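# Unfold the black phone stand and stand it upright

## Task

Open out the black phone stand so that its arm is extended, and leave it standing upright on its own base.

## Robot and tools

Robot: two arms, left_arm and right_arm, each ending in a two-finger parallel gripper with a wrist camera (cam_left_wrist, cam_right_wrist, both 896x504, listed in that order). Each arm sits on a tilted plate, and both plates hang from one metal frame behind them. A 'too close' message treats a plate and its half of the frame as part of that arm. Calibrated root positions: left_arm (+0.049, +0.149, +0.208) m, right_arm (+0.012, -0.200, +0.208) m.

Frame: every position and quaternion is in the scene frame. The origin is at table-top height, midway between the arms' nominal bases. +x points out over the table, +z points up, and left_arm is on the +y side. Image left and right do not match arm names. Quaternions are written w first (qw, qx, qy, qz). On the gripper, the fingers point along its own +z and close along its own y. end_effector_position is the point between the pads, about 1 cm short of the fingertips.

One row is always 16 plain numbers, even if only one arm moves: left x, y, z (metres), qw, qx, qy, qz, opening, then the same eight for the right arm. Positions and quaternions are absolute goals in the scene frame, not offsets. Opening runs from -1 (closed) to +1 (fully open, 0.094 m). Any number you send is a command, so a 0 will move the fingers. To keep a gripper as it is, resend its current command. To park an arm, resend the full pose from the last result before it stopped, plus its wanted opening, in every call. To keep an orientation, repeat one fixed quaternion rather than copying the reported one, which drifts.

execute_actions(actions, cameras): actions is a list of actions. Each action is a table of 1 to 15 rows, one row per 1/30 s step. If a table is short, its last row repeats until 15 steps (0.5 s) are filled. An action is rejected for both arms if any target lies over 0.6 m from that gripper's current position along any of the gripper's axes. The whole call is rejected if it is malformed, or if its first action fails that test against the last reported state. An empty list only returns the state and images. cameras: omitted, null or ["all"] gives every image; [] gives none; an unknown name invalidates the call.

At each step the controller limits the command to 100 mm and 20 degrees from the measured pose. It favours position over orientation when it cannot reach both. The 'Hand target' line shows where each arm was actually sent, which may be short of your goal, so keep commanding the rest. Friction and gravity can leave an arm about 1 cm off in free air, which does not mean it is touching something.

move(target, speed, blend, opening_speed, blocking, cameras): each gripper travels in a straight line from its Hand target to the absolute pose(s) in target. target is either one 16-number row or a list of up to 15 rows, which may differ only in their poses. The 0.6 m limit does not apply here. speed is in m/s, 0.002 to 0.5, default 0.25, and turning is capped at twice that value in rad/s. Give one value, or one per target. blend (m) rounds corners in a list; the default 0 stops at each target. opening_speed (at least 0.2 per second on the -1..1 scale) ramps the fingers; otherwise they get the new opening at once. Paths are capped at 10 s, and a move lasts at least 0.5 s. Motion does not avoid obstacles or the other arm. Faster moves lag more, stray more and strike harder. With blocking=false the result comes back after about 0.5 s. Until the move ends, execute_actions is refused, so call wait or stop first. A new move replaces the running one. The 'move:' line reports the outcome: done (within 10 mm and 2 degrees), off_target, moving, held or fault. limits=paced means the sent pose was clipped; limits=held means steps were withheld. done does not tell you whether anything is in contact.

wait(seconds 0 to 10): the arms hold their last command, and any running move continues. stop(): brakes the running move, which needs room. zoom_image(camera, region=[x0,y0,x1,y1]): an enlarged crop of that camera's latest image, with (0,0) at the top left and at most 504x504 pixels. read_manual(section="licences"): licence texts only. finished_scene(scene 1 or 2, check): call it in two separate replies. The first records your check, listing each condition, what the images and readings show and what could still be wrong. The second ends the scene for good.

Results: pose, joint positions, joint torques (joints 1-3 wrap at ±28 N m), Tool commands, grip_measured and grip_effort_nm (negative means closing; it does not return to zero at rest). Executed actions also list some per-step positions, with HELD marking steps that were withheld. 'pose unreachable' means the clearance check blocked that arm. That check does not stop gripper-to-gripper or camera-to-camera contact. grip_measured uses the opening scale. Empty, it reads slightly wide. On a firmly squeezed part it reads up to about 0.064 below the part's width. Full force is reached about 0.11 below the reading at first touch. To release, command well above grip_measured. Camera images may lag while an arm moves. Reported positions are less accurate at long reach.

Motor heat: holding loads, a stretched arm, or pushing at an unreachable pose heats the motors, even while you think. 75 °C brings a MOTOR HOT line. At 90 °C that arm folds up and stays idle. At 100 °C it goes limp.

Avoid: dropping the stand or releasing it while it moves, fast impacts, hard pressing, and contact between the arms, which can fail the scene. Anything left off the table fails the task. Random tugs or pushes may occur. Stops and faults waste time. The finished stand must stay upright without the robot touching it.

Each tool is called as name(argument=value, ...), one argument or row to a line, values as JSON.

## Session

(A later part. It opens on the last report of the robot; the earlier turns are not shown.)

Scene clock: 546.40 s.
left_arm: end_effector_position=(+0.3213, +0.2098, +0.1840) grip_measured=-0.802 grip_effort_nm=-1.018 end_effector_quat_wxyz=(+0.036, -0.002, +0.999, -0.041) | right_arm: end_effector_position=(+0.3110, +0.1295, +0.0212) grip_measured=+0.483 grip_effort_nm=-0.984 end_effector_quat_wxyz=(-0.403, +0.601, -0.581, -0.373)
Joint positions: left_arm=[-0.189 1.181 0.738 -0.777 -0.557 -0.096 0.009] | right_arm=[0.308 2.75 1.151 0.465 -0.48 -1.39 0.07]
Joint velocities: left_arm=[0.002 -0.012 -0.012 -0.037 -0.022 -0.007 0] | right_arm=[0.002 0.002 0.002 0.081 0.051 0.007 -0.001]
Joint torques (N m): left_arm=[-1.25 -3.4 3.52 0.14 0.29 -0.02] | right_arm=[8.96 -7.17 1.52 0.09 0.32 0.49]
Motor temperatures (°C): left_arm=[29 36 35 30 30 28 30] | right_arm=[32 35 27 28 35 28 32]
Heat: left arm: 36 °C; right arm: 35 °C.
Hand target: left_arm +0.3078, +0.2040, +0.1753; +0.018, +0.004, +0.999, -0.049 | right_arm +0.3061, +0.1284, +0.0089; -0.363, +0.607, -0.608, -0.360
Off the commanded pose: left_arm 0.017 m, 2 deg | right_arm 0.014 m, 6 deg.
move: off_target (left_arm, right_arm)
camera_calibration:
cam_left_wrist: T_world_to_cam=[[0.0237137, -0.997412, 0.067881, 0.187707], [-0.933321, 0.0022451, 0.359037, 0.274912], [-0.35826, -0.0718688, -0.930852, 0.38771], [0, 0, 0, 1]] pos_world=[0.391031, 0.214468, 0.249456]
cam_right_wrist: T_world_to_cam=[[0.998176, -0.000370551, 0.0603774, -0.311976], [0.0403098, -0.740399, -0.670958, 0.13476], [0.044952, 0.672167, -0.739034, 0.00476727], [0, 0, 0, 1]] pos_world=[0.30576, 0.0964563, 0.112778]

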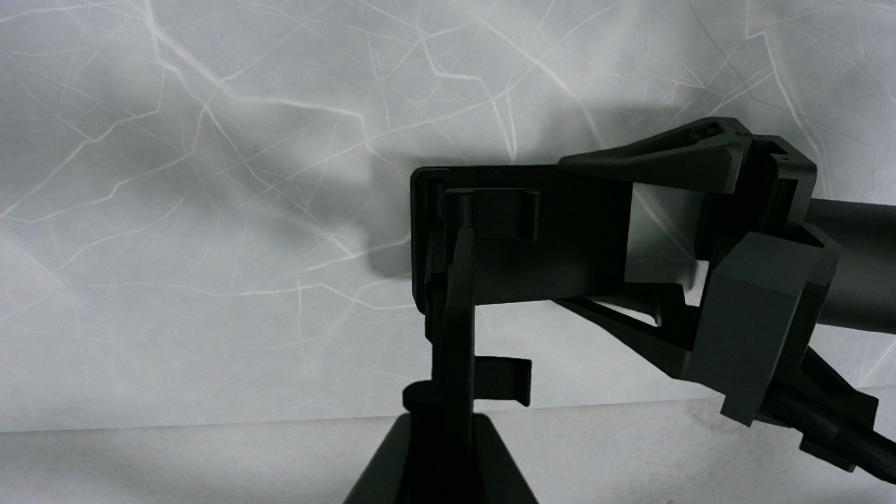

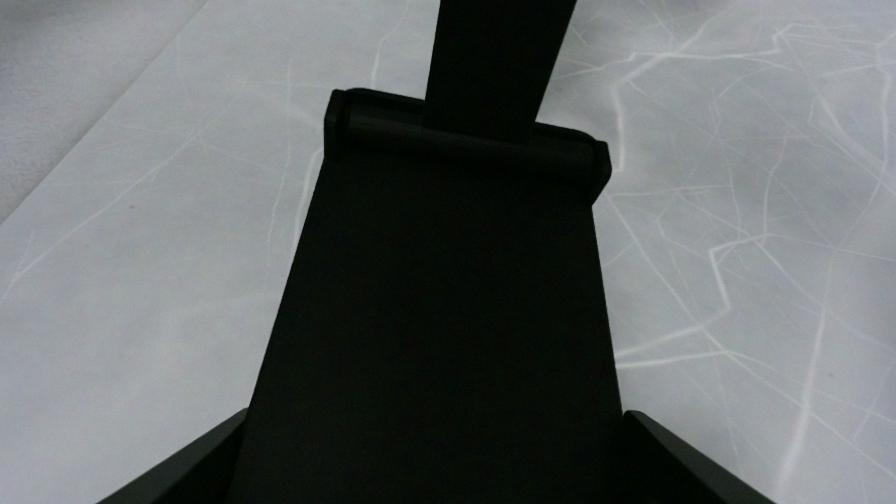

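move(
  target=[0.300,0.2,0.165,0.0,0.004,0.999,-0.05,-0.95,0.308,0.13,0.006,-0.283,0.648,-0.648,-0.283,0.3],
  speed=0.04,
)

Scene clock: 553.93 s.
left_arm: end_effector_position=(+0.3151, +0.2138, +0.1742) grip_measured=-0.802 grip_effort_nm=-1.018 end_effector_quat_wxyz=(+0.027, -0.009, +0.999, -0.029) | right_arm: end_effector_position=(+0.3051, +0.1401, +0.0221) grip_measured=+0.481 grip_effort_nm=-0.984 end_effector_quat_wxyz=(-0.329, +0.648, -0.610, -0.317)
Joint positions: left_arm=[-0.163 1.189 0.709 -0.749 -0.57 -0.094 0.009] | right_arm=[0.432 2.716 1.174 0.36 -0.231 -1.31 0.07]
Joint velocities: left_arm=[0.007 -0.017 0.002 0.037 -0.022 0.037 0] | right_arm=[0.012 0.017 -0.007 0.037 -0.022 0.037 0]
Joint torques (N m): left_arm=[-2.03 -1.96 4.07 -0.05 0.55 -0.08] | right_arm=[8.21 -7.97 2.24 0.21 0.74 0.61]
Motor temperatures (°C): left_arm=[29 35 33 30 30 28 30] | right_arm=[32 36 27 28 34 28 32]
Heat: left arm: 35 °C; right arm: 36 °C.
Hand target: left_arm +0.2997, +0.2008, +0.1656; +0.000, +0.004, +0.999, -0.050 | right_arm +0.3076, +0.1304, +0.0075; -0.288, +0.646, -0.647, -0.284
Off the commanded pose: left_arm 0.022 m, 4 deg | right_arm 0.019 m, 8 deg.
move: off_target (left_arm, right_arm)
camera_calibration:
cam_left_wrist: T_world_to_cam=[[0.0377229, -0.998314, 0.0441097, 0.192354], [-0.926027, -0.0183335, 0.377011, 0.271583], [-0.375567, -0.0550687, -0.925158, 0.377496], [0, 0, 0, 1]] pos_world=[0.386012, 0.217797, 0.238369]
cam_right_wrist: T_world_to_cam=[[0.997969, 0.0401337, 0.0494654, -0.311459], [0.0594927, -0.864759, -0.498651, 0.151186], [0.0227629, 0.500582, -0.86539, 0.0321522], [0, 0, 0, 1]] pos_world=[0.301101, 0.127145, 0.11862]

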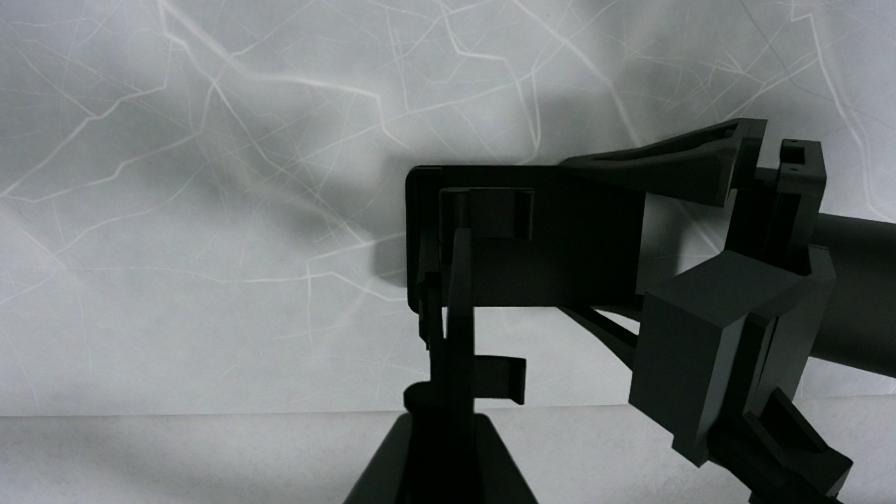

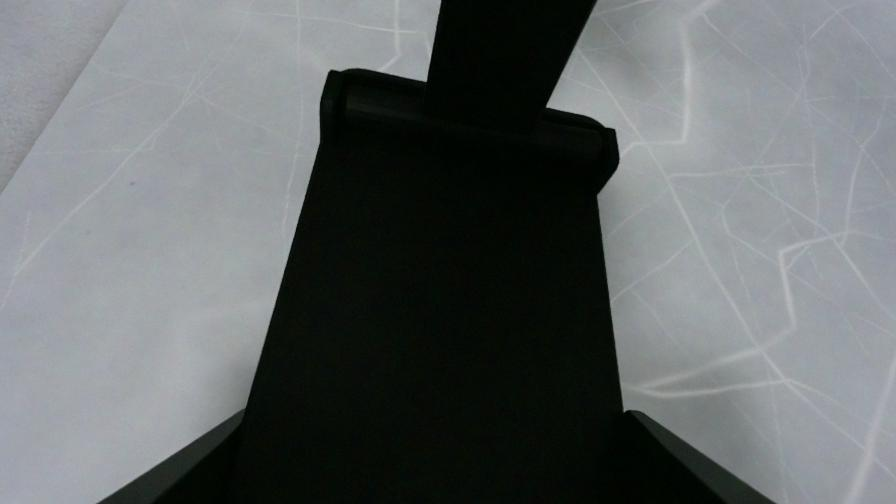

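move(
  target=[0.305,0.213,0.23,0.0,0.004,0.999,-0.02,-0.95,0.312,0.13,0.0,-0.316,0.632,-0.632,-0.316,0.2],
  speed=0.05,
)

Scene clock: 561.60 s.
left_arm: end_effector_position=(+0.3097, +0.2146, +0.2156) grip_measured=-0.802 grip_effort_nm=-1.013 end_effector_quat_wxyz=(+0.012, -0.019, +1.000, -0.007) | right_arm: end_effector_position=(+0.3065, +0.1576, +0.0515) grip_measured=+0.477 grip_effort_nm=-0.979 end_effector_quat_wxyz=(-0.390, +0.630, -0.562, -0.368)
Joint positions: left_arm=[-0.326 1.189 0.838 -1.035 -0.651 -0.332 0.009] | right_arm=[0.432 2.716 1.18 0.398 -0.411 -1.342 0.069]
Joint velocities: left_arm=[0.007 -0.002 -0.027 -0.007 -0.051 -0.037 0] | right_arm=[-0.012 0.007 -0.002 0.11 0.037 -0.051 0]
Joint torques (N m): left_arm=[-5.15 -3.81 11.29 -1.03 0.35 -0.02] | right_arm=[2.65 -7.05 1.1 0.24 1.25 0.34]
Motor temperatures (°C): left_arm=[29 35 33 30 30 28 30] | right_arm=[33 37 27 28 34 28 32]
Heat: left arm: 35 °C; right arm: 37 °C.
Hand target: left_arm +0.3054, +0.2125, +0.2287; +0.002, +0.004, +1.000, -0.022 | right_arm +0.3083, +0.1269, +0.0049; -0.319, +0.632, -0.630, -0.319
Off the commanded pose: left_arm 0.015 m, 3 deg | right_arm 0.059 m, 13 deg.
move: off_target (left_arm, right_arm)
camera_calibration:
cam_left_wrist: T_world_to_cam=[[0.0590221, -0.998257, -0.000234923, 0.194545], [-0.913165, -0.0540861, 0.403986, 0.24882], [-0.403295, -0.0236296, -0.914765, 0.413435], [0, 0, 0, 1]] pos_world=[0.382467, 0.217433, 0.277722]
cam_right_wrist: T_world_to_cam=[[0.994159, 0.0636747, 0.087145, -0.319481], [0.105078, -0.755382, -0.646805, 0.157331], [0.0246427, 0.652184, -0.75766, 0.0187679], [0, 0, 0, 1]] pos_world=[0.30062, 0.126948, 0.143823]

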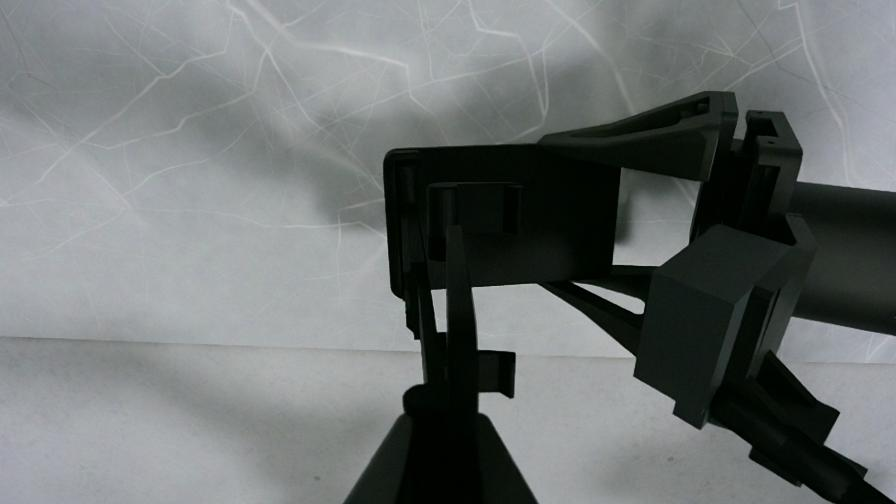

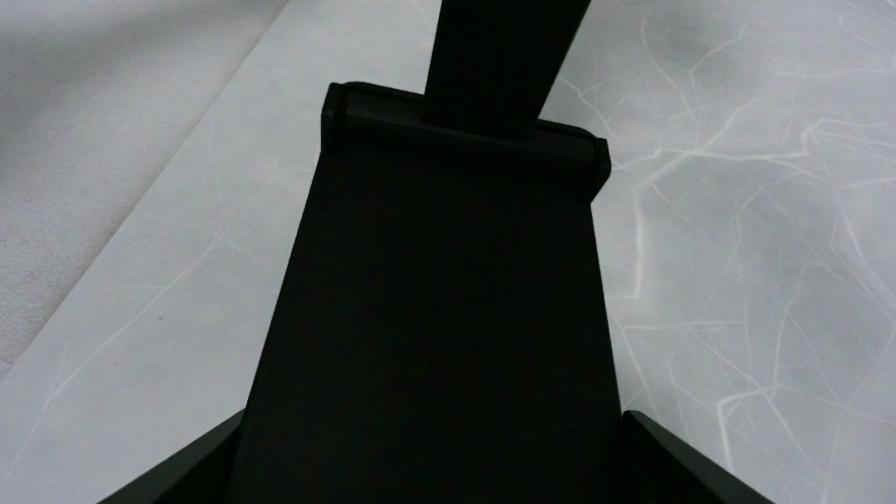

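move(
  target=[
    [0.306,0.19,0.30,0.0,0.004,0.999,-0.02,-0.95,0.309,0.1,0.11,-0.564,0.431,-0.427,-0.561,0.2],
    [0.308,0.19,0.37,0.0,0.004,0.999,-0.02,-0.95,0.309,0.10,0.09,-0.61,0.36,-0.36,-0.61,0.2],
    [0.308,0.205,0.41,0.0,0.004,0.999,-0.02,-0.95,0.309,0.09,0.06,-0.61,0.36,-0.36,-0.61,0.2],
  ],
  speed=0.06,
)

Scene clock: 584.57 s.
left_arm: end_effector_position=(+0.3086, +0.1976, +0.3882) grip_measured=-0.802 grip_effort_nm=-1.013 end_effector_quat_wxyz=(+0.113, -0.007, +0.975, -0.192) | right_arm: end_effector_position=(+0.3215, +0.1024, +0.1267) grip_measured=+0.202 grip_effort_nm=-0.071 end_effector_quat_wxyz=(-0.629, +0.384, -0.315, -0.598)
Joint positions: left_arm=[-0.864 1.065 1.315 -1.554 -0.538 -0.707 0.009] | right_arm=[0.17 2.873 1.39 0.192 -1.477 -1.68 0.056]
Joint velocities: left_arm=[0.017 -0.012 -0.017 -0.037 -0.022 -0.022 0] | right_arm=[0.002 -0.012 -0.002 -0.022 -0.007 0.007 0]
Joint torques (N m): left_arm=[-2.37 0.58 8.29 0.72 0.26 0.06] | right_arm=[-1.74 0.23 1.78 0.19 -0.62 -0.17]
Motor temperatures (°C): left_arm=[29 35 35 30 30 28 30] | right_arm=[31 36 27 28 34 28 32]
Heat: left arm: 35 °C; right arm: 36 °C.
Hand target: left_arm +0.3081, +0.1977, +0.3951; +0.119, -0.002, +0.971, -0.206 | right_arm +0.3052, +0.0907, +0.0765; +0.613, -0.354, +0.370, +0.603
Off the commanded pose: left_arm 0.023 m, 24 deg | right_arm 0.069 m, 6 deg.
joint sent to its limit (left arm) — joint 4 (wrist pitch), lower limit.
move: off_target (left_arm, right_arm; path cut at 10 s); path passed 2 of 3 targets; limits=paced
camera_calibration:
cam_left_wrist: T_world_to_cam=[[-0.00629629, -0.93067, 0.365805, 0.0423658], [-0.977337, 0.0831329, 0.194682, 0.251172], [-0.211595, -0.356289, -0.910102, 0.575181], [0, 0, 0, 1]] pos_world=[0.367452, 0.223479, 0.459077]
cam_right_wrist: T_world_to_cam=[[0.993755, 0.000960868, 0.111582, -0.33401], [0.110797, 0.110225, -0.987712, 0.115392], [-0.0132482, 0.993906, 0.10943, -0.0212198], [0, 0, 0, 1]] pos_world=[0.318858, 0.00869229, 0.153566]

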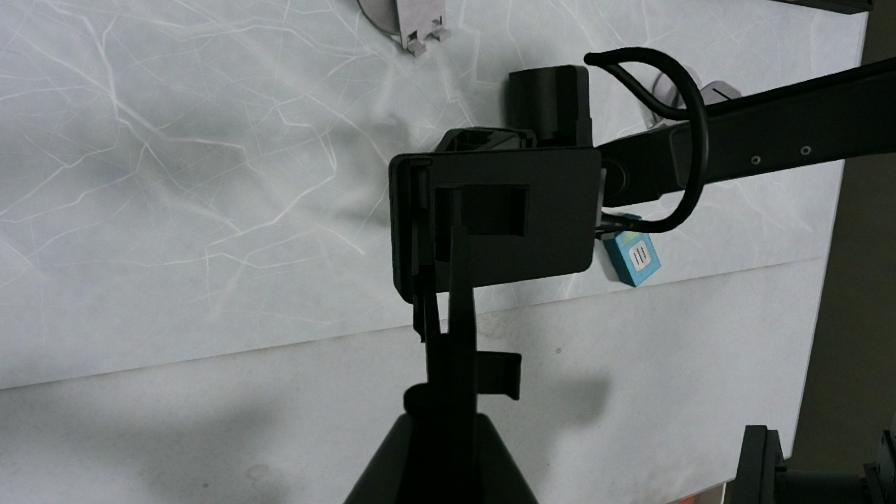

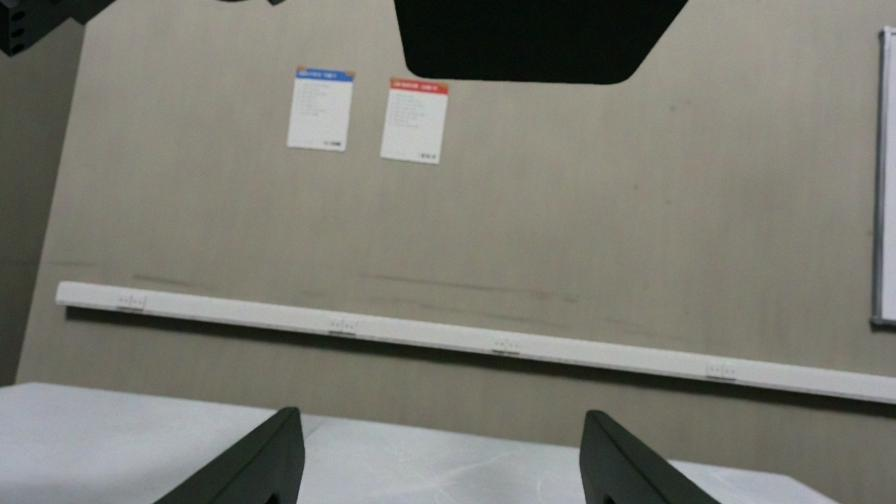

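move(
  target=[
    [0.306,0.2,0.37,0.019,0.004,0.998,-0.05,-0.95,0.31,0.05,0.11,-0.61,0.36,-0.36,-0.61,0.85],
    [0.308,0.21,0.26,0.01,0.004,0.999,-0.04,-0.95,0.31,-0.02,0.10,-0.478,0.521,-0.521,-0.478,0.85],
  ],
  speed=0.12,
)

Scene clock: 593.97 s.
left_arm: end_effector_position=(+0.3094, +0.2085, +0.2586) grip_measured=-0.802 grip_effort_nm=-1.013 end_effector_quat_wxyz=(+0.003, +0.011, +0.999, -0.036) | right_arm: end_effector_position=(+0.3011, -0.0140, +0.0981) grip_measured=+0.848 grip_effort_nm=0.168 end_effector_quat_wxyz=(-0.472, +0.522, -0.518, -0.486)
Joint positions: left_arm=[-0.448 1.195 0.99 -1.264 -0.607 -0.419 0.009] | right_arm=[-0.051 2.326 0.928 -0.089 -0.911 -1.832 0.087]
Joint velocities: left_arm=[-0.022 -0.007 0.017 0.022 0.007 -0.125 0] | right_arm=[0.007 -0.012 -0.017 0.037 0.022 0.007 0]
Joint torques (N m): left_arm=[-1.68 -4.1 6.3 0 0.03 0.04] | right_arm=[4.82 -8.64 -0.72 -0.15 -0.72 0.02]
Motor temperatures (°C): left_arm=[29 35 34 30 30 28 30] | right_arm=[31 36 27 28 34 28 31]
Heat: left arm: 35 °C; right arm: 36 °C.
Hand target: left_arm +0.3086, +0.2108, +0.2586; +0.009, +0.007, +0.999, -0.037 | right_arm +0.3083, -0.0192, +0.0996; -0.479, +0.521, -0.523, -0.475
Off the commanded pose: left_arm 0.002 m, 1 deg | right_arm 0.011 m, 1 deg.
move: off_target (right_arm)
camera_calibration:
cam_left_wrist: T_world_to_cam=[[-0.00151754, -0.998418, 0.0562002, 0.192583], [-0.90781, 0.0249447, 0.418639, 0.208896], [-0.419378, -0.0503839, -0.906412, 0.460881], [0, 0, 0, 1]] pos_world=[0.383213, 0.210289, 0.319473]
cam_right_wrist: T_world_to_cam=[[0.99991, 0.0131478, -0.00265483, -0.30094], [0.00405053, -0.484667, -0.874689, 0.114998], [-0.012787, 0.8746, -0.484676, 0.153765], [0, 0, 0, 1]] pos_world=[0.302414, -0.0747905, 0.174315]

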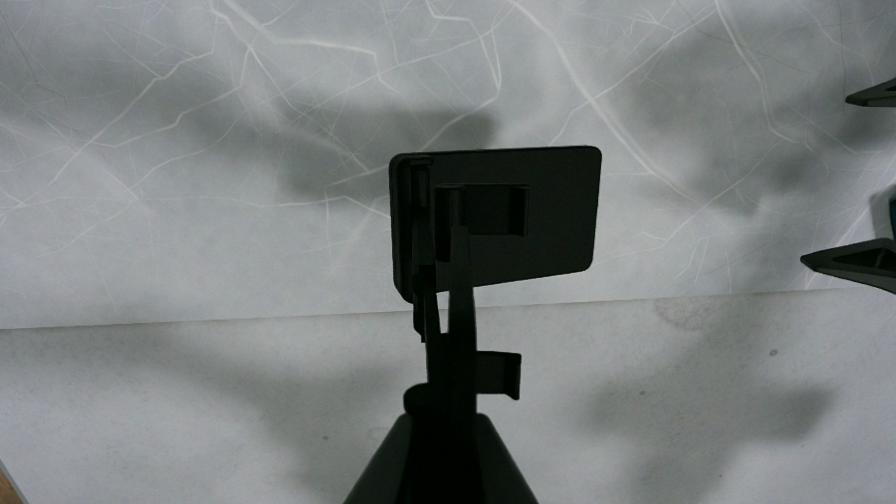

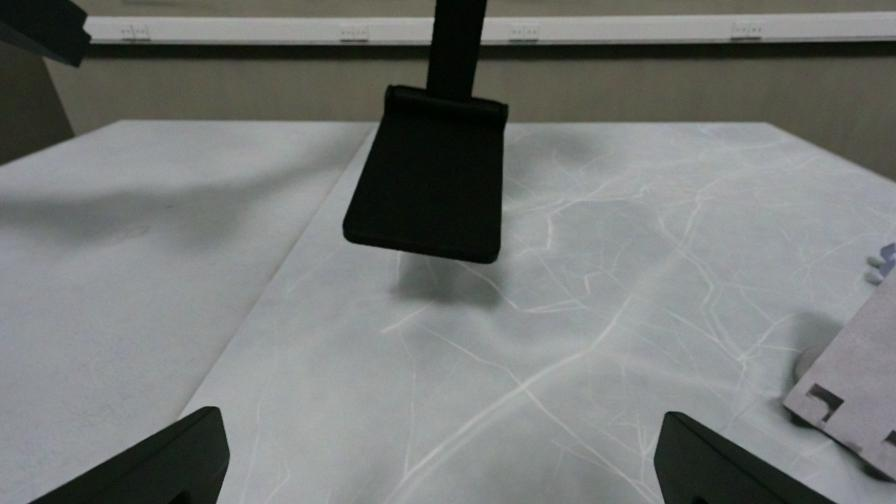

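move(
  target=[0.308,0.21,0.26,0.01,0.004,0.999,-0.04,-0.95,0.20,-0.03,0.20,-0.564,0.431,-0.427,-0.561,0.85],
  speed=0.15,
)

Scene clock: 598.87 s.
left_arm: end_effector_position=(+0.3097, +0.2090, +0.2595) grip_measured=-0.802 grip_effort_nm=-1.013 end_effector_quat_wxyz=(+0.006, +0.009, +0.999, -0.037) | right_arm: end_effector_position=(+0.1950, -0.0255, +0.1932) grip_measured=+0.848 grip_effort_nm=0.159 end_effector_quat_wxyz=(-0.548, +0.434, -0.436, -0.567)
Joint positions: left_arm=[-0.448 1.189 0.99 -1.263 -0.607 -0.419 0.009] | right_arm=[-0.062 2.215 0.523 -0.072 -1.216 -2.076 0.087]
Joint velocities: left_arm=[0.007 0.012 0.012 0.022 0.037 -0.081 0.001] | right_arm=[0.012 0.002 0.007 0.007 -0.022 0.051 0.002]
Joint torques (N m): left_arm=[-2.22 -3.89 6.27 0.01 0.05 -0.07] | right_arm=[4.07 -6.39 -2.25 -0.64 -0.93 -0.14]
Motor temperatures (°C): left_arm=[29 35 33 30 30 28 30] | right_arm=[31 36 27 28 34 28 31]
Heat: left arm: 35 °C; right arm: 36 °C.
Hand target: left_arm +0.3080, +0.2100, +0.2600; +0.010, +0.004, +0.999, -0.040 | right_arm +0.1995, -0.0279, +0.1987; +0.563, -0.431, +0.429, +0.560
Off the commanded pose: left_arm 0.002 m, 1 deg | right_arm 0.010 m, 2 deg.
joint sent to its limit (right arm) — joint 6 (wrist roll), lower limit. The joint targets still meet the commanded pose.
move: done
camera_calibration:
cam_left_wrist: T_world_to_cam=[[0.00191655, -0.99827, 0.0587604, 0.191355], [-0.910033, 0.022617, 0.413918, 0.211256], [-0.414531, -0.0542672, -0.908416, 0.461681], [0, 0, 0, 1]] pos_world=[0.383264, 0.2113, 0.320711]
cam_right_wrist: T_world_to_cam=[[0.999852, 0.0132875, -0.0108897, -0.192781], [-0.00835978, -0.177458, -0.984093, 0.224431], [-0.0150086, 0.984039, -0.177321, 0.152448], [0, 0, 0, 1]] pos_world=[0.196917, -0.107626, 0.245794]

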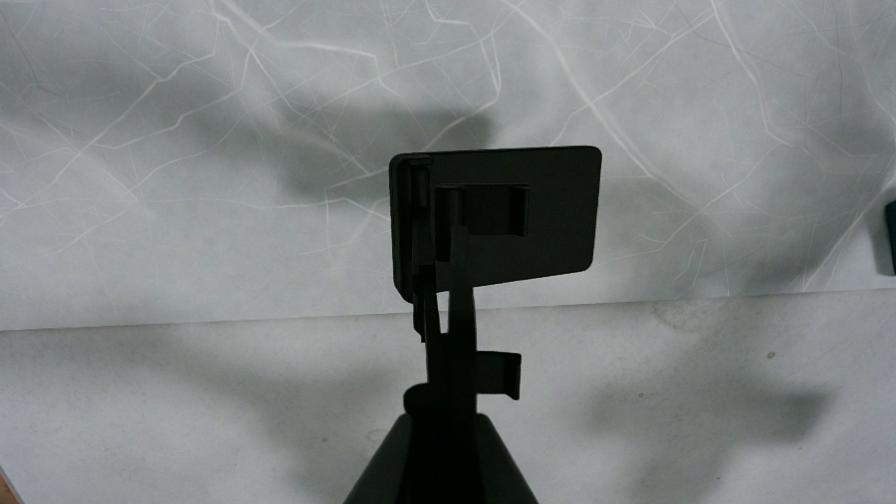

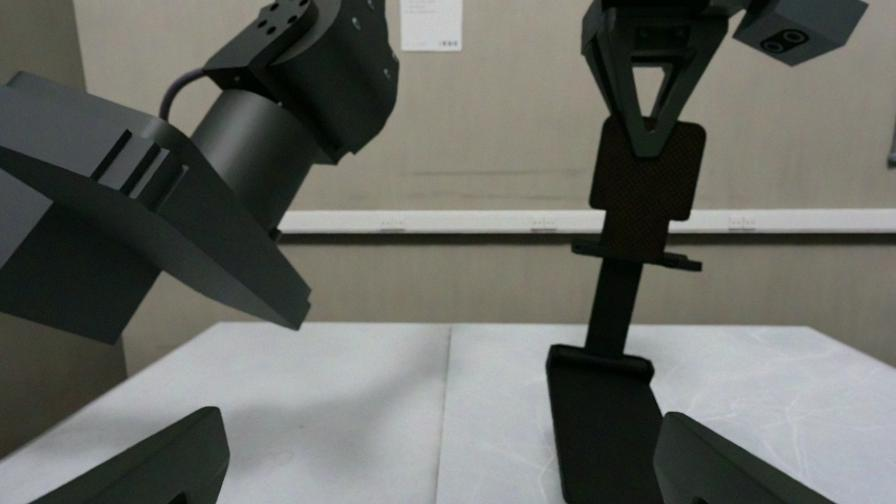

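zoom_image(
  camera="cam_right_wrist",
  region=[500, 80, 800, 430],
)

Scaled by 1.440.

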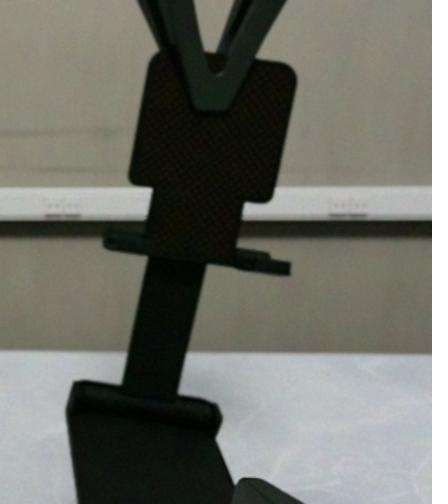

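move(
  target=[
    [0.308,0.21,0.22,0.01,0.004,0.999,-0.0,-0.95,0.305,-0.02,0.10,-0.478,0.521,-0.521,-0.478,0.85],
    [0.306,0.21,0.172,0.01,0.004,0.999,-0.0,-0.95,0.305,-0.02,0.10,-0.478,0.521,-0.521,-0.478,0.85],
  ],
  speed=0.06,
)

Scene clock: 610.13 s.
left_arm: end_effector_position=(+0.3050, +0.2218, +0.1839) grip_measured=-0.802 grip_effort_nm=-1.013 end_effector_quat_wxyz=(+0.009, +0.012, +1.000, +0.015) | right_arm: end_effector_position=(+0.3172, -0.0282, +0.1070) grip_measured=+0.848 grip_effort_nm=0.168 end_effector_quat_wxyz=(-0.496, +0.529, -0.516, -0.455)
Joint positions: left_arm=[-0.229 1.2 0.735 -0.867 -0.671 -0.163 0.009] | right_arm=[-0.067 2.256 0.912 -0.081 -0.914 -1.856 0.087]
Joint velocities: left_arm=[-0.007 -0.002 0.007 0.022 -0.081 -0.022 0] | right_arm=[0.002 -0.007 -0.007 0.051 -0.095 0.037 0]
Joint torques (N m): left_arm=[-1.32 -1.26 4.11 0.69 0.25 -0.03] | right_arm=[5.31 -4.3 0.29 -0.53 -0.69 0.05]
Motor temperatures (°C): left_arm=[29 35 33 30 30 28 30] | right_arm=[31 35 27 28 34 28 30]
Heat: left arm: 35 °C; right arm: 35 °C.
Hand target: left_arm +0.3052, +0.2117, +0.1733; +0.008, +0.004, +1.000, +0.003 | right_arm +0.3051, -0.0226, +0.1019; +0.479, -0.521, +0.520, +0.478
Off the commanded pose: left_arm 0.017 m, 2 deg | right_arm 0.016 m, 4 deg.
move: off_target (left_arm, right_arm)
camera_calibration:
cam_left_wrist: T_world_to_cam=[[-0.00179127, -0.998984, -0.0450219, 0.228905], [-0.912984, -0.0167348, 0.407651, 0.248746], [-0.407991, 0.0418345, -0.912027, 0.369087], [0, 0, 0, 1]] pos_world=[0.378095, 0.217395, 0.245522]
cam_right_wrist: T_world_to_cam=[[0.997464, -0.0296801, 0.0646954, -0.324432], [0.0414848, -0.496171, -0.867233, 0.102833], [0.0578395, 0.867718, -0.493681, 0.149045], [0, 0, 0, 1]] pos_world=[0.310722, -0.0879354, 0.18375]

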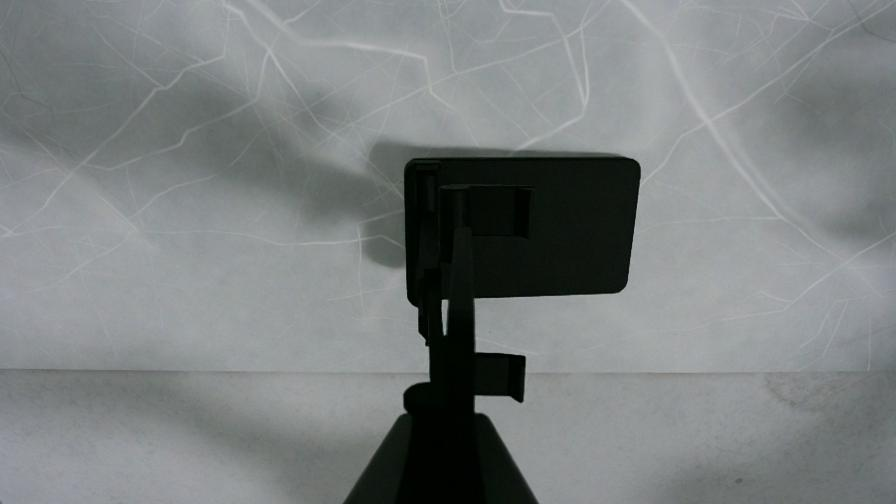

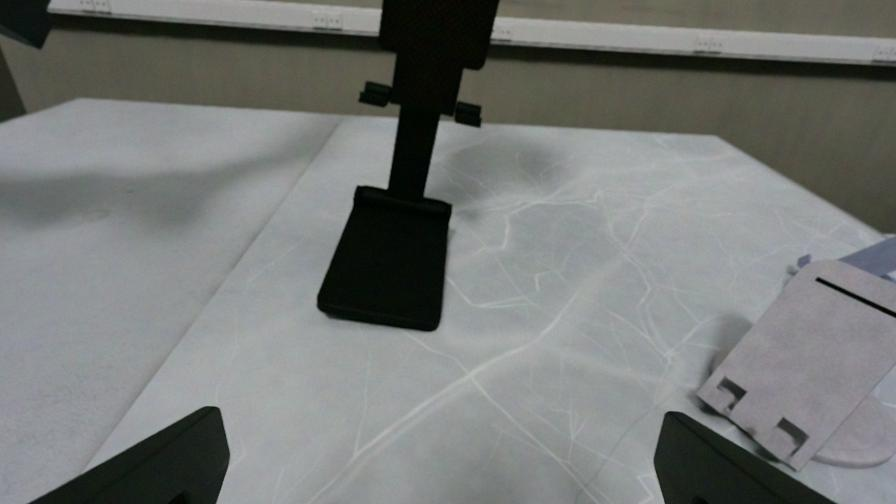

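move(
  target=[0.308,0.205,0.145,0.01,0.004,0.999,-0.0,-0.95,0.305,-0.02,0.10,-0.478,0.521,-0.521,-0.478,0.85],
  speed=0.04,
)

Scene clock: 612.50 s.
left_arm: end_effector_position=(+0.3037, +0.2211, +0.1587) grip_measured=-0.802 grip_effort_nm=-1.013 end_effector_quat_wxyz=(+0.003, +0.014, +1.000, +0.027) | right_arm: end_effector_position=(+0.3140, -0.0264, +0.1048) grip_measured=+0.848 grip_effort_nm=0.168 end_effector_quat_wxyz=(-0.490, +0.526, -0.520, -0.462)
Joint positions: left_arm=[-0.171 1.254 0.676 -0.729 -0.678 -0.099 0.009] | right_arm=[-0.067 2.267 0.912 -0.081 -0.912 -1.845 0.087]
Joint velocities: left_arm=[0.012 0.002 -0.002 -0.022 0.007 -0.051 0] | right_arm=[-0.017 0.012 -0.002 0.037 -0.037 0.007 0.001]
Joint torques (N m): left_arm=[-1.5 -1.28 3.85 0.92 0.53 0.05] | right_arm=[5.71 -4.66 0.43 -0.38 -0.68 0.08]
Motor temperatures (°C): left_arm=[29 34 33 30 30 28 30] | right_arm=[31 35 27 28 34 28 30]
Heat: left arm: 34 °C; right arm: 35 °C.
Hand target: left_arm +0.3068, +0.2063, +0.1474; +0.009, +0.004, +1.000, +0.002 | right_arm +0.3051, -0.0201, +0.1001; +0.478, -0.521, +0.521, +0.478
Off the commanded pose: left_arm 0.022 m, 3 deg | right_arm 0.012 m, 2 deg.
move: off_target (left_arm, right_arm)
camera_calibration:
cam_left_wrist: T_world_to_cam=[[-0.00589028, -0.997607, -0.0688893, 0.23178], [-0.907988, -0.0235269, 0.418335, 0.256083], [-0.418955, 0.0650148, -0.905676, 0.342813], [0, 0, 0, 1]] pos_world=[0.377509, 0.214962, 0.219317]
cam_right_wrist: T_world_to_cam=[[0.998701, -0.0242938, 0.044779, -0.319159], [0.0268633, -0.495717, -0.868069, 0.106619], [0.0432864, 0.868144, -0.494421, 0.15129], [0, 0, 0, 1]] pos_world=[0.309331, -0.0862422, 0.181645]

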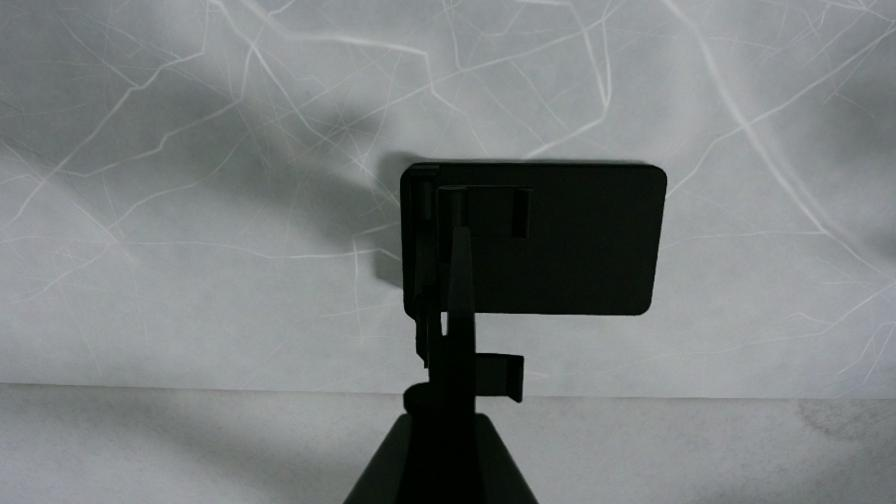

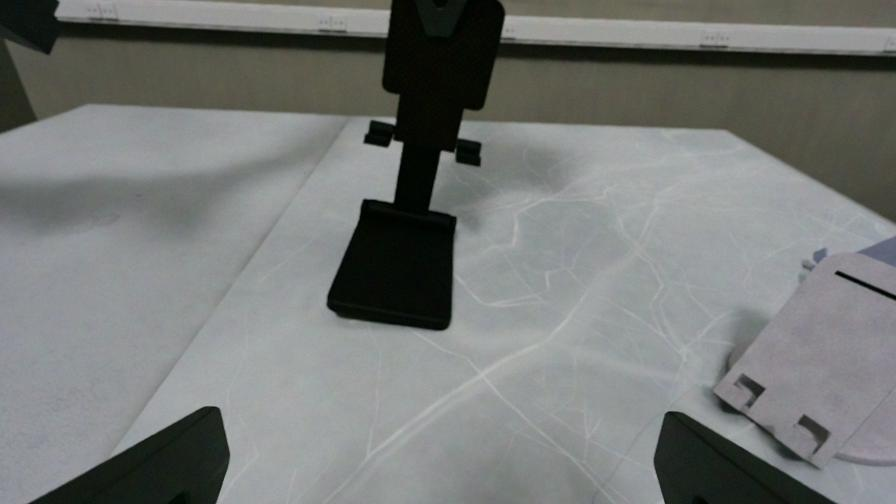

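move(
  target=[
    [0.306,0.218,0.16,0.01,0.004,0.999,-0.0,-0.95,0.280,0.06,0.07,-0.38,0.595,-0.595,-0.38,0.85],
    [0.306,0.218,0.162,0.01,0.004,0.999,-0.0,-0.95,0.276,0.11,0.015,-0.354,0.612,-0.612,-0.354,0.85],
  ],
  speed=0.1,
)

Scene clock: 625.57 s.
left_arm: end_effector_position=(+0.3019, +0.2220, +0.1596) grip_measured=-0.802 grip_effort_nm=-1.018 end_effector_quat_wxyz=(+0.001, +0.014, +1.000, +0.017) | right_arm: end_effector_position=(+0.2904, +0.1056, +0.0205) grip_measured=+0.848 grip_effort_nm=0.164 end_effector_quat_wxyz=(-0.364, +0.607, -0.613, -0.351)
Joint positions: left_arm=[-0.157 1.237 0.675 -0.737 -0.656 -0.082 0.009] | right_arm=[0.312 2.674 1.007 0.511 -0.379 -1.354 0.087]
Joint velocities: left_arm=[0.007 -0.002 -0.027 -0.022 -0.007 -0.022 0] | right_arm=[-0.007 0.012 -0.017 -0.022 -0.022 0.007 0]
Joint torques (N m): left_arm=[-2.04 -4.81 6.69 0.02 0.33 -0.03] | right_arm=[8.49 -4.96 0.49 0.52 -0.56 0.07]
Motor temperatures (°C): left_arm=[29 34 33 31 30 28 30] | right_arm=[32 35 27 28 33 28 30]
Heat: left arm: 34 °C; right arm: 35 °C.
Hand target: left_arm +0.3059, +0.2182, +0.1620; +0.010, +0.004, +1.000, +0.001 | right_arm +0.2780, +0.1126, +0.0160; -0.355, +0.611, -0.611, -0.357
Off the commanded pose: left_arm 0.006 m, 3 deg | right_arm 0.016 m, 1 deg.
move: off_target (left_arm, right_arm)
camera_calibration:
cam_left_wrist: T_world_to_cam=[[-0.00693296, -0.99872, -0.0500944, 0.230298], [-0.906279, -0.0148966, 0.422416, 0.251015], [-0.422622, 0.0483281, -0.905016, 0.347521], [0, 0, 0, 1]] pos_world=[0.375956, 0.216947, 0.220016]
cam_right_wrist: T_world_to_cam=[[0.999629, -0.0164834, 0.0216979, -0.28923], [-0.000367758, -0.804375, -0.594122, 0.134395], [0.0272464, 0.593894, -0.804082, 0.0360512], [0, 0, 0, 1]] pos_world=[0.28819, 0.0819258, 0.115111]

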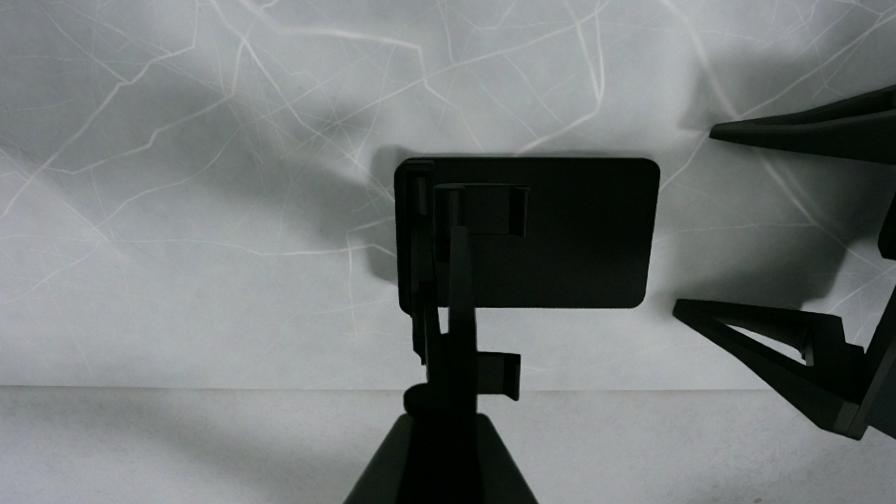

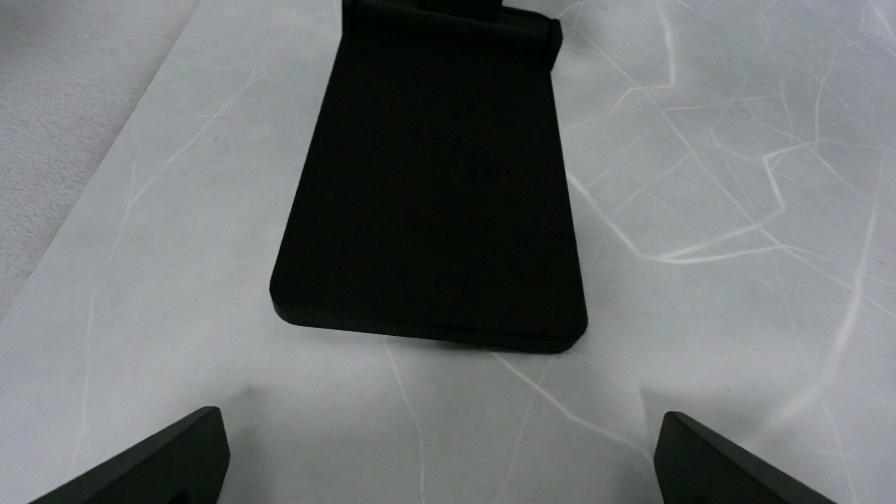

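move(
  target=[0.306,0.218,0.162,0.01,0.004,0.999,-0.0,-0.95,0.275,0.165,0.012,-0.354,0.612,-0.612,-0.354,0.85],
  speed=0.06,
)

move(
  target=[0.306,0.218,0.162,0.01,0.004,0.999,-0.0,-0.95,0.275,0.165,0.012,-0.354,0.612,-0.612,-0.354,0.2],
  speed=0.06,
  opening_speed=0.4,
)

Scene clock: 629.60 s.
left_arm: end_effector_position=(+0.3019, +0.2220, +0.1596) grip_measured=-0.802 grip_effort_nm=-1.013 end_effector_quat_wxyz=(+0.001, +0.014, +1.000, +0.017) | right_arm: end_effector_position=(+0.2907, +0.1597, +0.0223) grip_measured=+0.848 grip_effort_nm=0.168 end_effector_quat_wxyz=(-0.368, +0.605, -0.611, -0.354)
Joint positions: left_arm=[-0.157 1.237 0.675 -0.737 -0.656 -0.082 0.009] | right_arm=[0.433 2.801 1.152 0.538 -0.337 -1.237 0.087]
Joint velocities: left_arm=[-0.012 0.022 0.022 0.051 -0.007 0.037 0] | right_arm=[-0.002 -0.007 0.022 -0.051 -0.022 0.066 0]
Joint torques (N m): left_arm=[-2.03 -4.92 6.78 0.02 0.34 -0.04] | right_arm=[8.61 -4.98 1.46 0.74 -0.4 0.05]
Motor temperatures (°C): left_arm=[29 34 33 31 30 28 30] | right_arm=[32 35 27 28 33 28 30]
Heat: left arm: 34 °C; right arm: 35 °C.
Hand target: left_arm +0.3061, +0.2182, +0.1621; +0.010, +0.004, +1.000, +0.000 | right_arm +0.2756, +0.1651, +0.0132; -0.354, +0.612, -0.612, -0.355
Off the commanded pose: left_arm 0.006 m, 3 deg | right_arm 0.019 m, 2 deg.
move: off_target (left_arm, right_arm)
camera_calibration:
cam_left_wrist: T_world_to_cam=[[-0.00693296, -0.99872, -0.0500944, 0.230298], [-0.906279, -0.0148966, 0.422416, 0.251015], [-0.422622, 0.0483281, -0.905016, 0.347521], [0, 0, 0, 1]] pos_world=[0.375956, 0.216947, 0.220016]
cam_right_wrist: T_world_to_cam=[[0.999576, -0.0171025, 0.0235705, -0.288603], [0.00053799, -0.798401, -0.602125, 0.177913], [0.0291166, 0.601883, -0.798054, 0.00333763], [0, 0, 0, 1]] pos_world=[0.288287, 0.135101, 0.116592]

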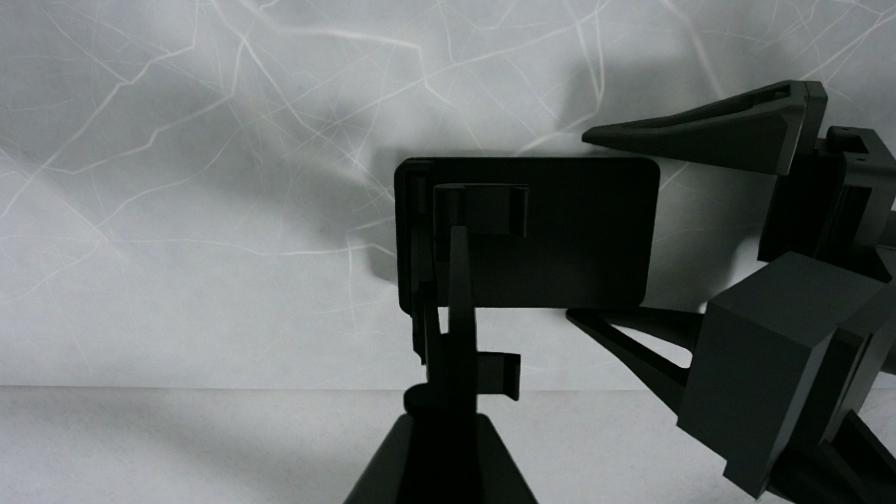

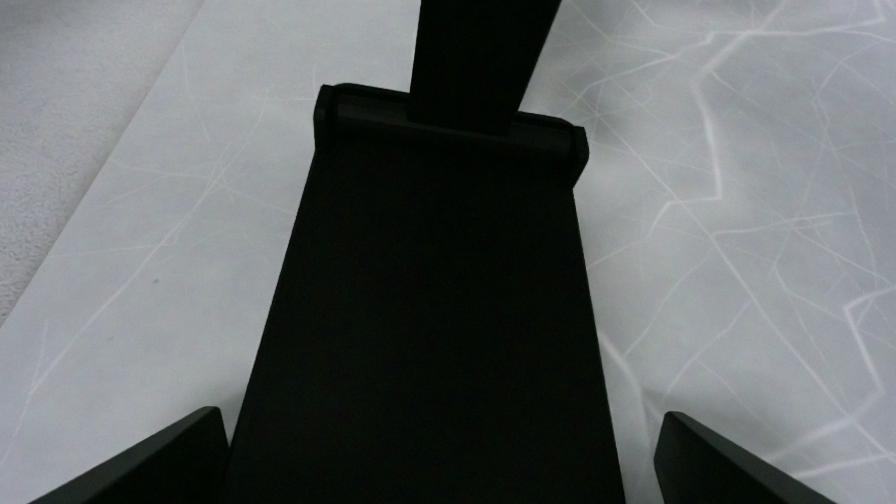

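Scene clock: 631.43 s.
left_arm: end_effector_position=(+0.3022, +0.2215, +0.1596) grip_measured=-0.802 grip_effort_nm=-1.013 end_effector_quat_wxyz=(+0.001, +0.013, +1.000, +0.016) | right_arm: end_effector_position=(+0.2910, +0.1597, +0.0223) grip_measured=+0.487 grip_effort_nm=-0.989 end_effector_quat_wxyz=(-0.368, +0.605, -0.611, -0.353)
Joint positions: left_arm=[-0.157 1.237 0.675 -0.736 -0.653 -0.082 0.009] | right_arm=[0.433 2.801 1.152 0.54 -0.337 -1.236 0.07]
Joint velocities: left_arm=[-0.022 -0.012 0.007 -0.007 0.022 0.007 0] | right_arm=[0.002 -0.012 0.002 0.066 0.066 -0.022 0]
Joint torques (N m): left_arm=[-2 -4.75 6.75 0.01 0.32 -0.07] | right_arm=[8.65 -5.07 1.14 0.78 -0.41 0]
Motor temperatures (°C): left_arm=[29 34 33 30 30 28 30] | right_arm=[32 35 27 28 33 28 30]
Heat: left arm: 34 °C; right arm: 35 °C.
Hand target: left_arm +0.3060, +0.2181, +0.1621; +0.010, +0.004, +1.000, +0.000 | right_arm +0.2749, +0.1645, +0.0125; -0.354, +0.612, -0.612, -0.354
Off the commanded pose: left_arm 0.006 m, 2 deg | right_arm 0.020 m, 2 deg.
move: off_target (right_arm)
camera_calibration:
cam_left_wrist: T_world_to_cam=[[-0.00561506, -0.998846, -0.0476927, 0.229105], [-0.906681, -0.0150311, 0.421549, 0.251555], [-0.421779, 0.0456091, -0.905551, 0.348079], [0, 0, 0, 1]] pos_world=[0.376179, 0.216746, 0.220087]
cam_right_wrist: T_world_to_cam=[[0.99954, -0.0188197, 0.0237814, -0.288711], [-0.000713557, -0.798539, -0.601942, 0.178285], [0.0303188, 0.601649, -0.798185, 0.00302105], [0, 0, 0, 1]] pos_world=[0.288614, 0.135116, 0.116594]

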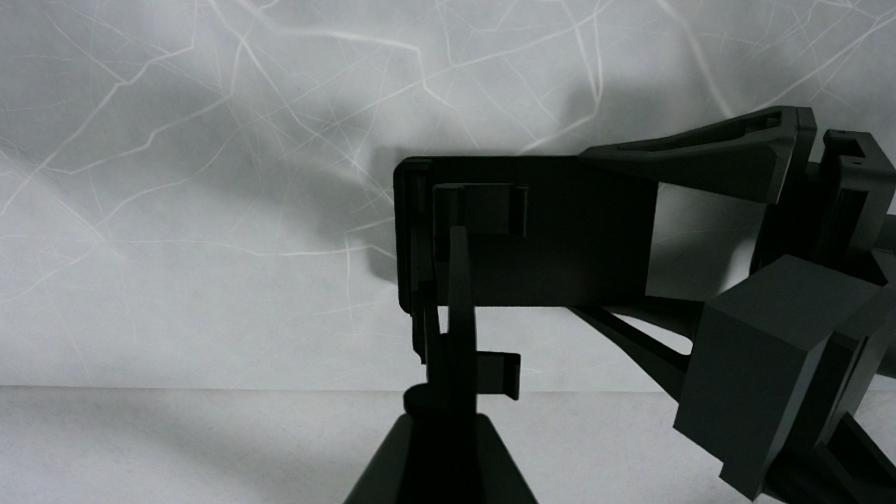

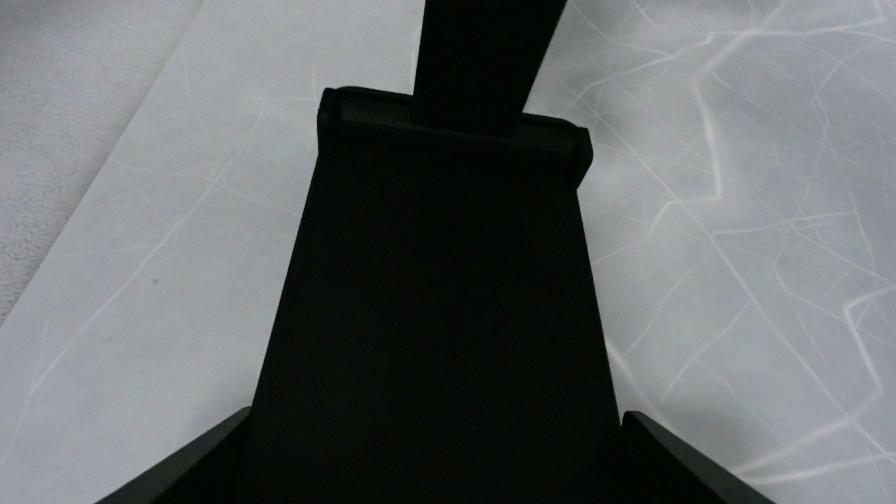

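move(
  target=[0.306,0.225,0.25,0.01,0.004,0.999,-0.0,-0.95,0.278,0.165,-0.03,-0.283,0.648,-0.648,-0.283,0.2],
  speed=0.05,
)

Scene clock: 647.13 s.
left_arm: end_effector_position=(+0.3059, +0.2317, +0.2283) grip_measured=-0.802 grip_effort_nm=-1.018 end_effector_quat_wxyz=(+0.006, -0.004, +0.999, +0.039) | right_arm: end_effector_position=(+0.3035, +0.1900, +0.0552) grip_measured=+0.483 grip_effort_nm=-0.979 end_effector_quat_wxyz=(-0.413, +0.610, -0.575, -0.356)
Joint positions: left_arm=[-0.366 1.198 0.884 -1.161 -0.739 -0.388 0.009] | right_arm=[0.506 2.801 1.208 0.558 -0.373 -1.23 0.07]
Joint velocities: left_arm=[0.002 0.007 -0.007 -0.037 -0.007 0.066 0.001] | right_arm=[-0.002 -0.007 0.002 0.037 0.037 0.095 0]
Joint torques (N m): left_arm=[-6.06 -5.98 12.4 -0.95 0.71 -0.04] | right_arm=[4.78 -3.74 0.72 -0.17 2.14 -0.11]
Motor temperatures (°C): left_arm=[29 35 34 30 30 28 30] | right_arm=[33 35 27 29 33 28 31]
Heat: left arm: 35 °C; right arm: 35 °C.
Hand target: left_arm +0.3063, +0.2250, +0.2480; +0.012, +0.004, +1.000, -0.002 | right_arm +0.2718, +0.1556, -0.0160; -0.294, +0.649, -0.638, -0.290
Off the commanded pose: left_arm 0.023 m, 5 deg | right_arm 0.092 m, 20 deg.
move: off_target (left_arm, right_arm)
camera_calibration:
cam_left_wrist: T_world_to_cam=[[0.0292077, -0.995246, -0.0929122, 0.241383], [-0.909365, -0.0650456, 0.410881, 0.240957], [-0.414972, 0.0724902, -0.906942, 0.403439], [0, 0, 0, 1]] pos_world=[0.379484, 0.226663, 0.289318]
cam_right_wrist: T_world_to_cam=[[0.99449, -0.00317122, 0.104786, -0.307333], [0.067387, -0.74635, -0.662133, 0.195079], [0.0803071, 0.665546, -0.742024, -0.0196969], [0, 0, 0, 1]] pos_world=[0.294076, 0.157732, 0.146757]

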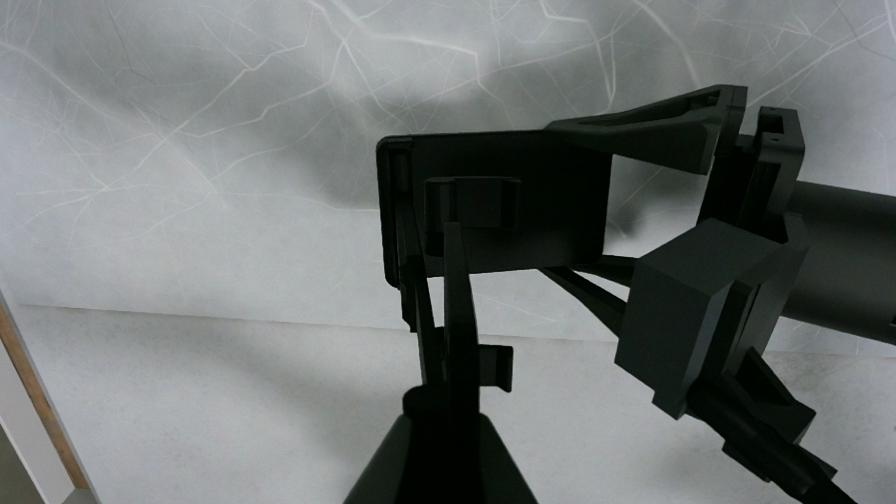

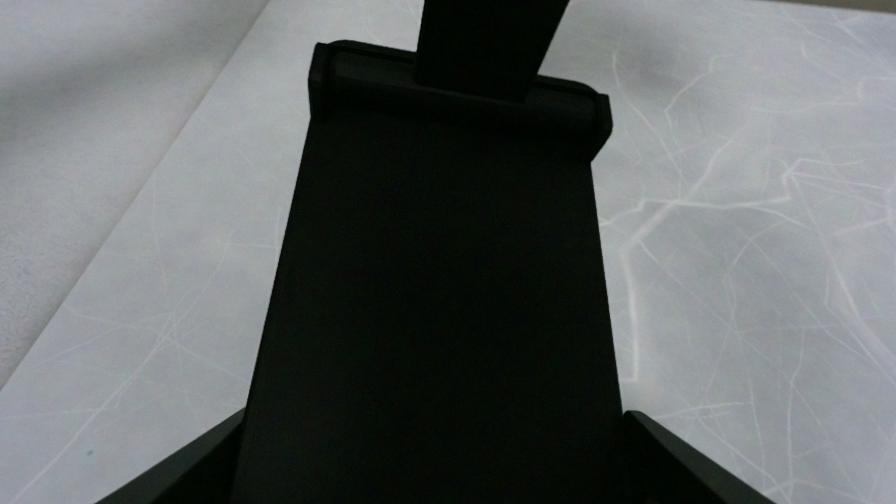

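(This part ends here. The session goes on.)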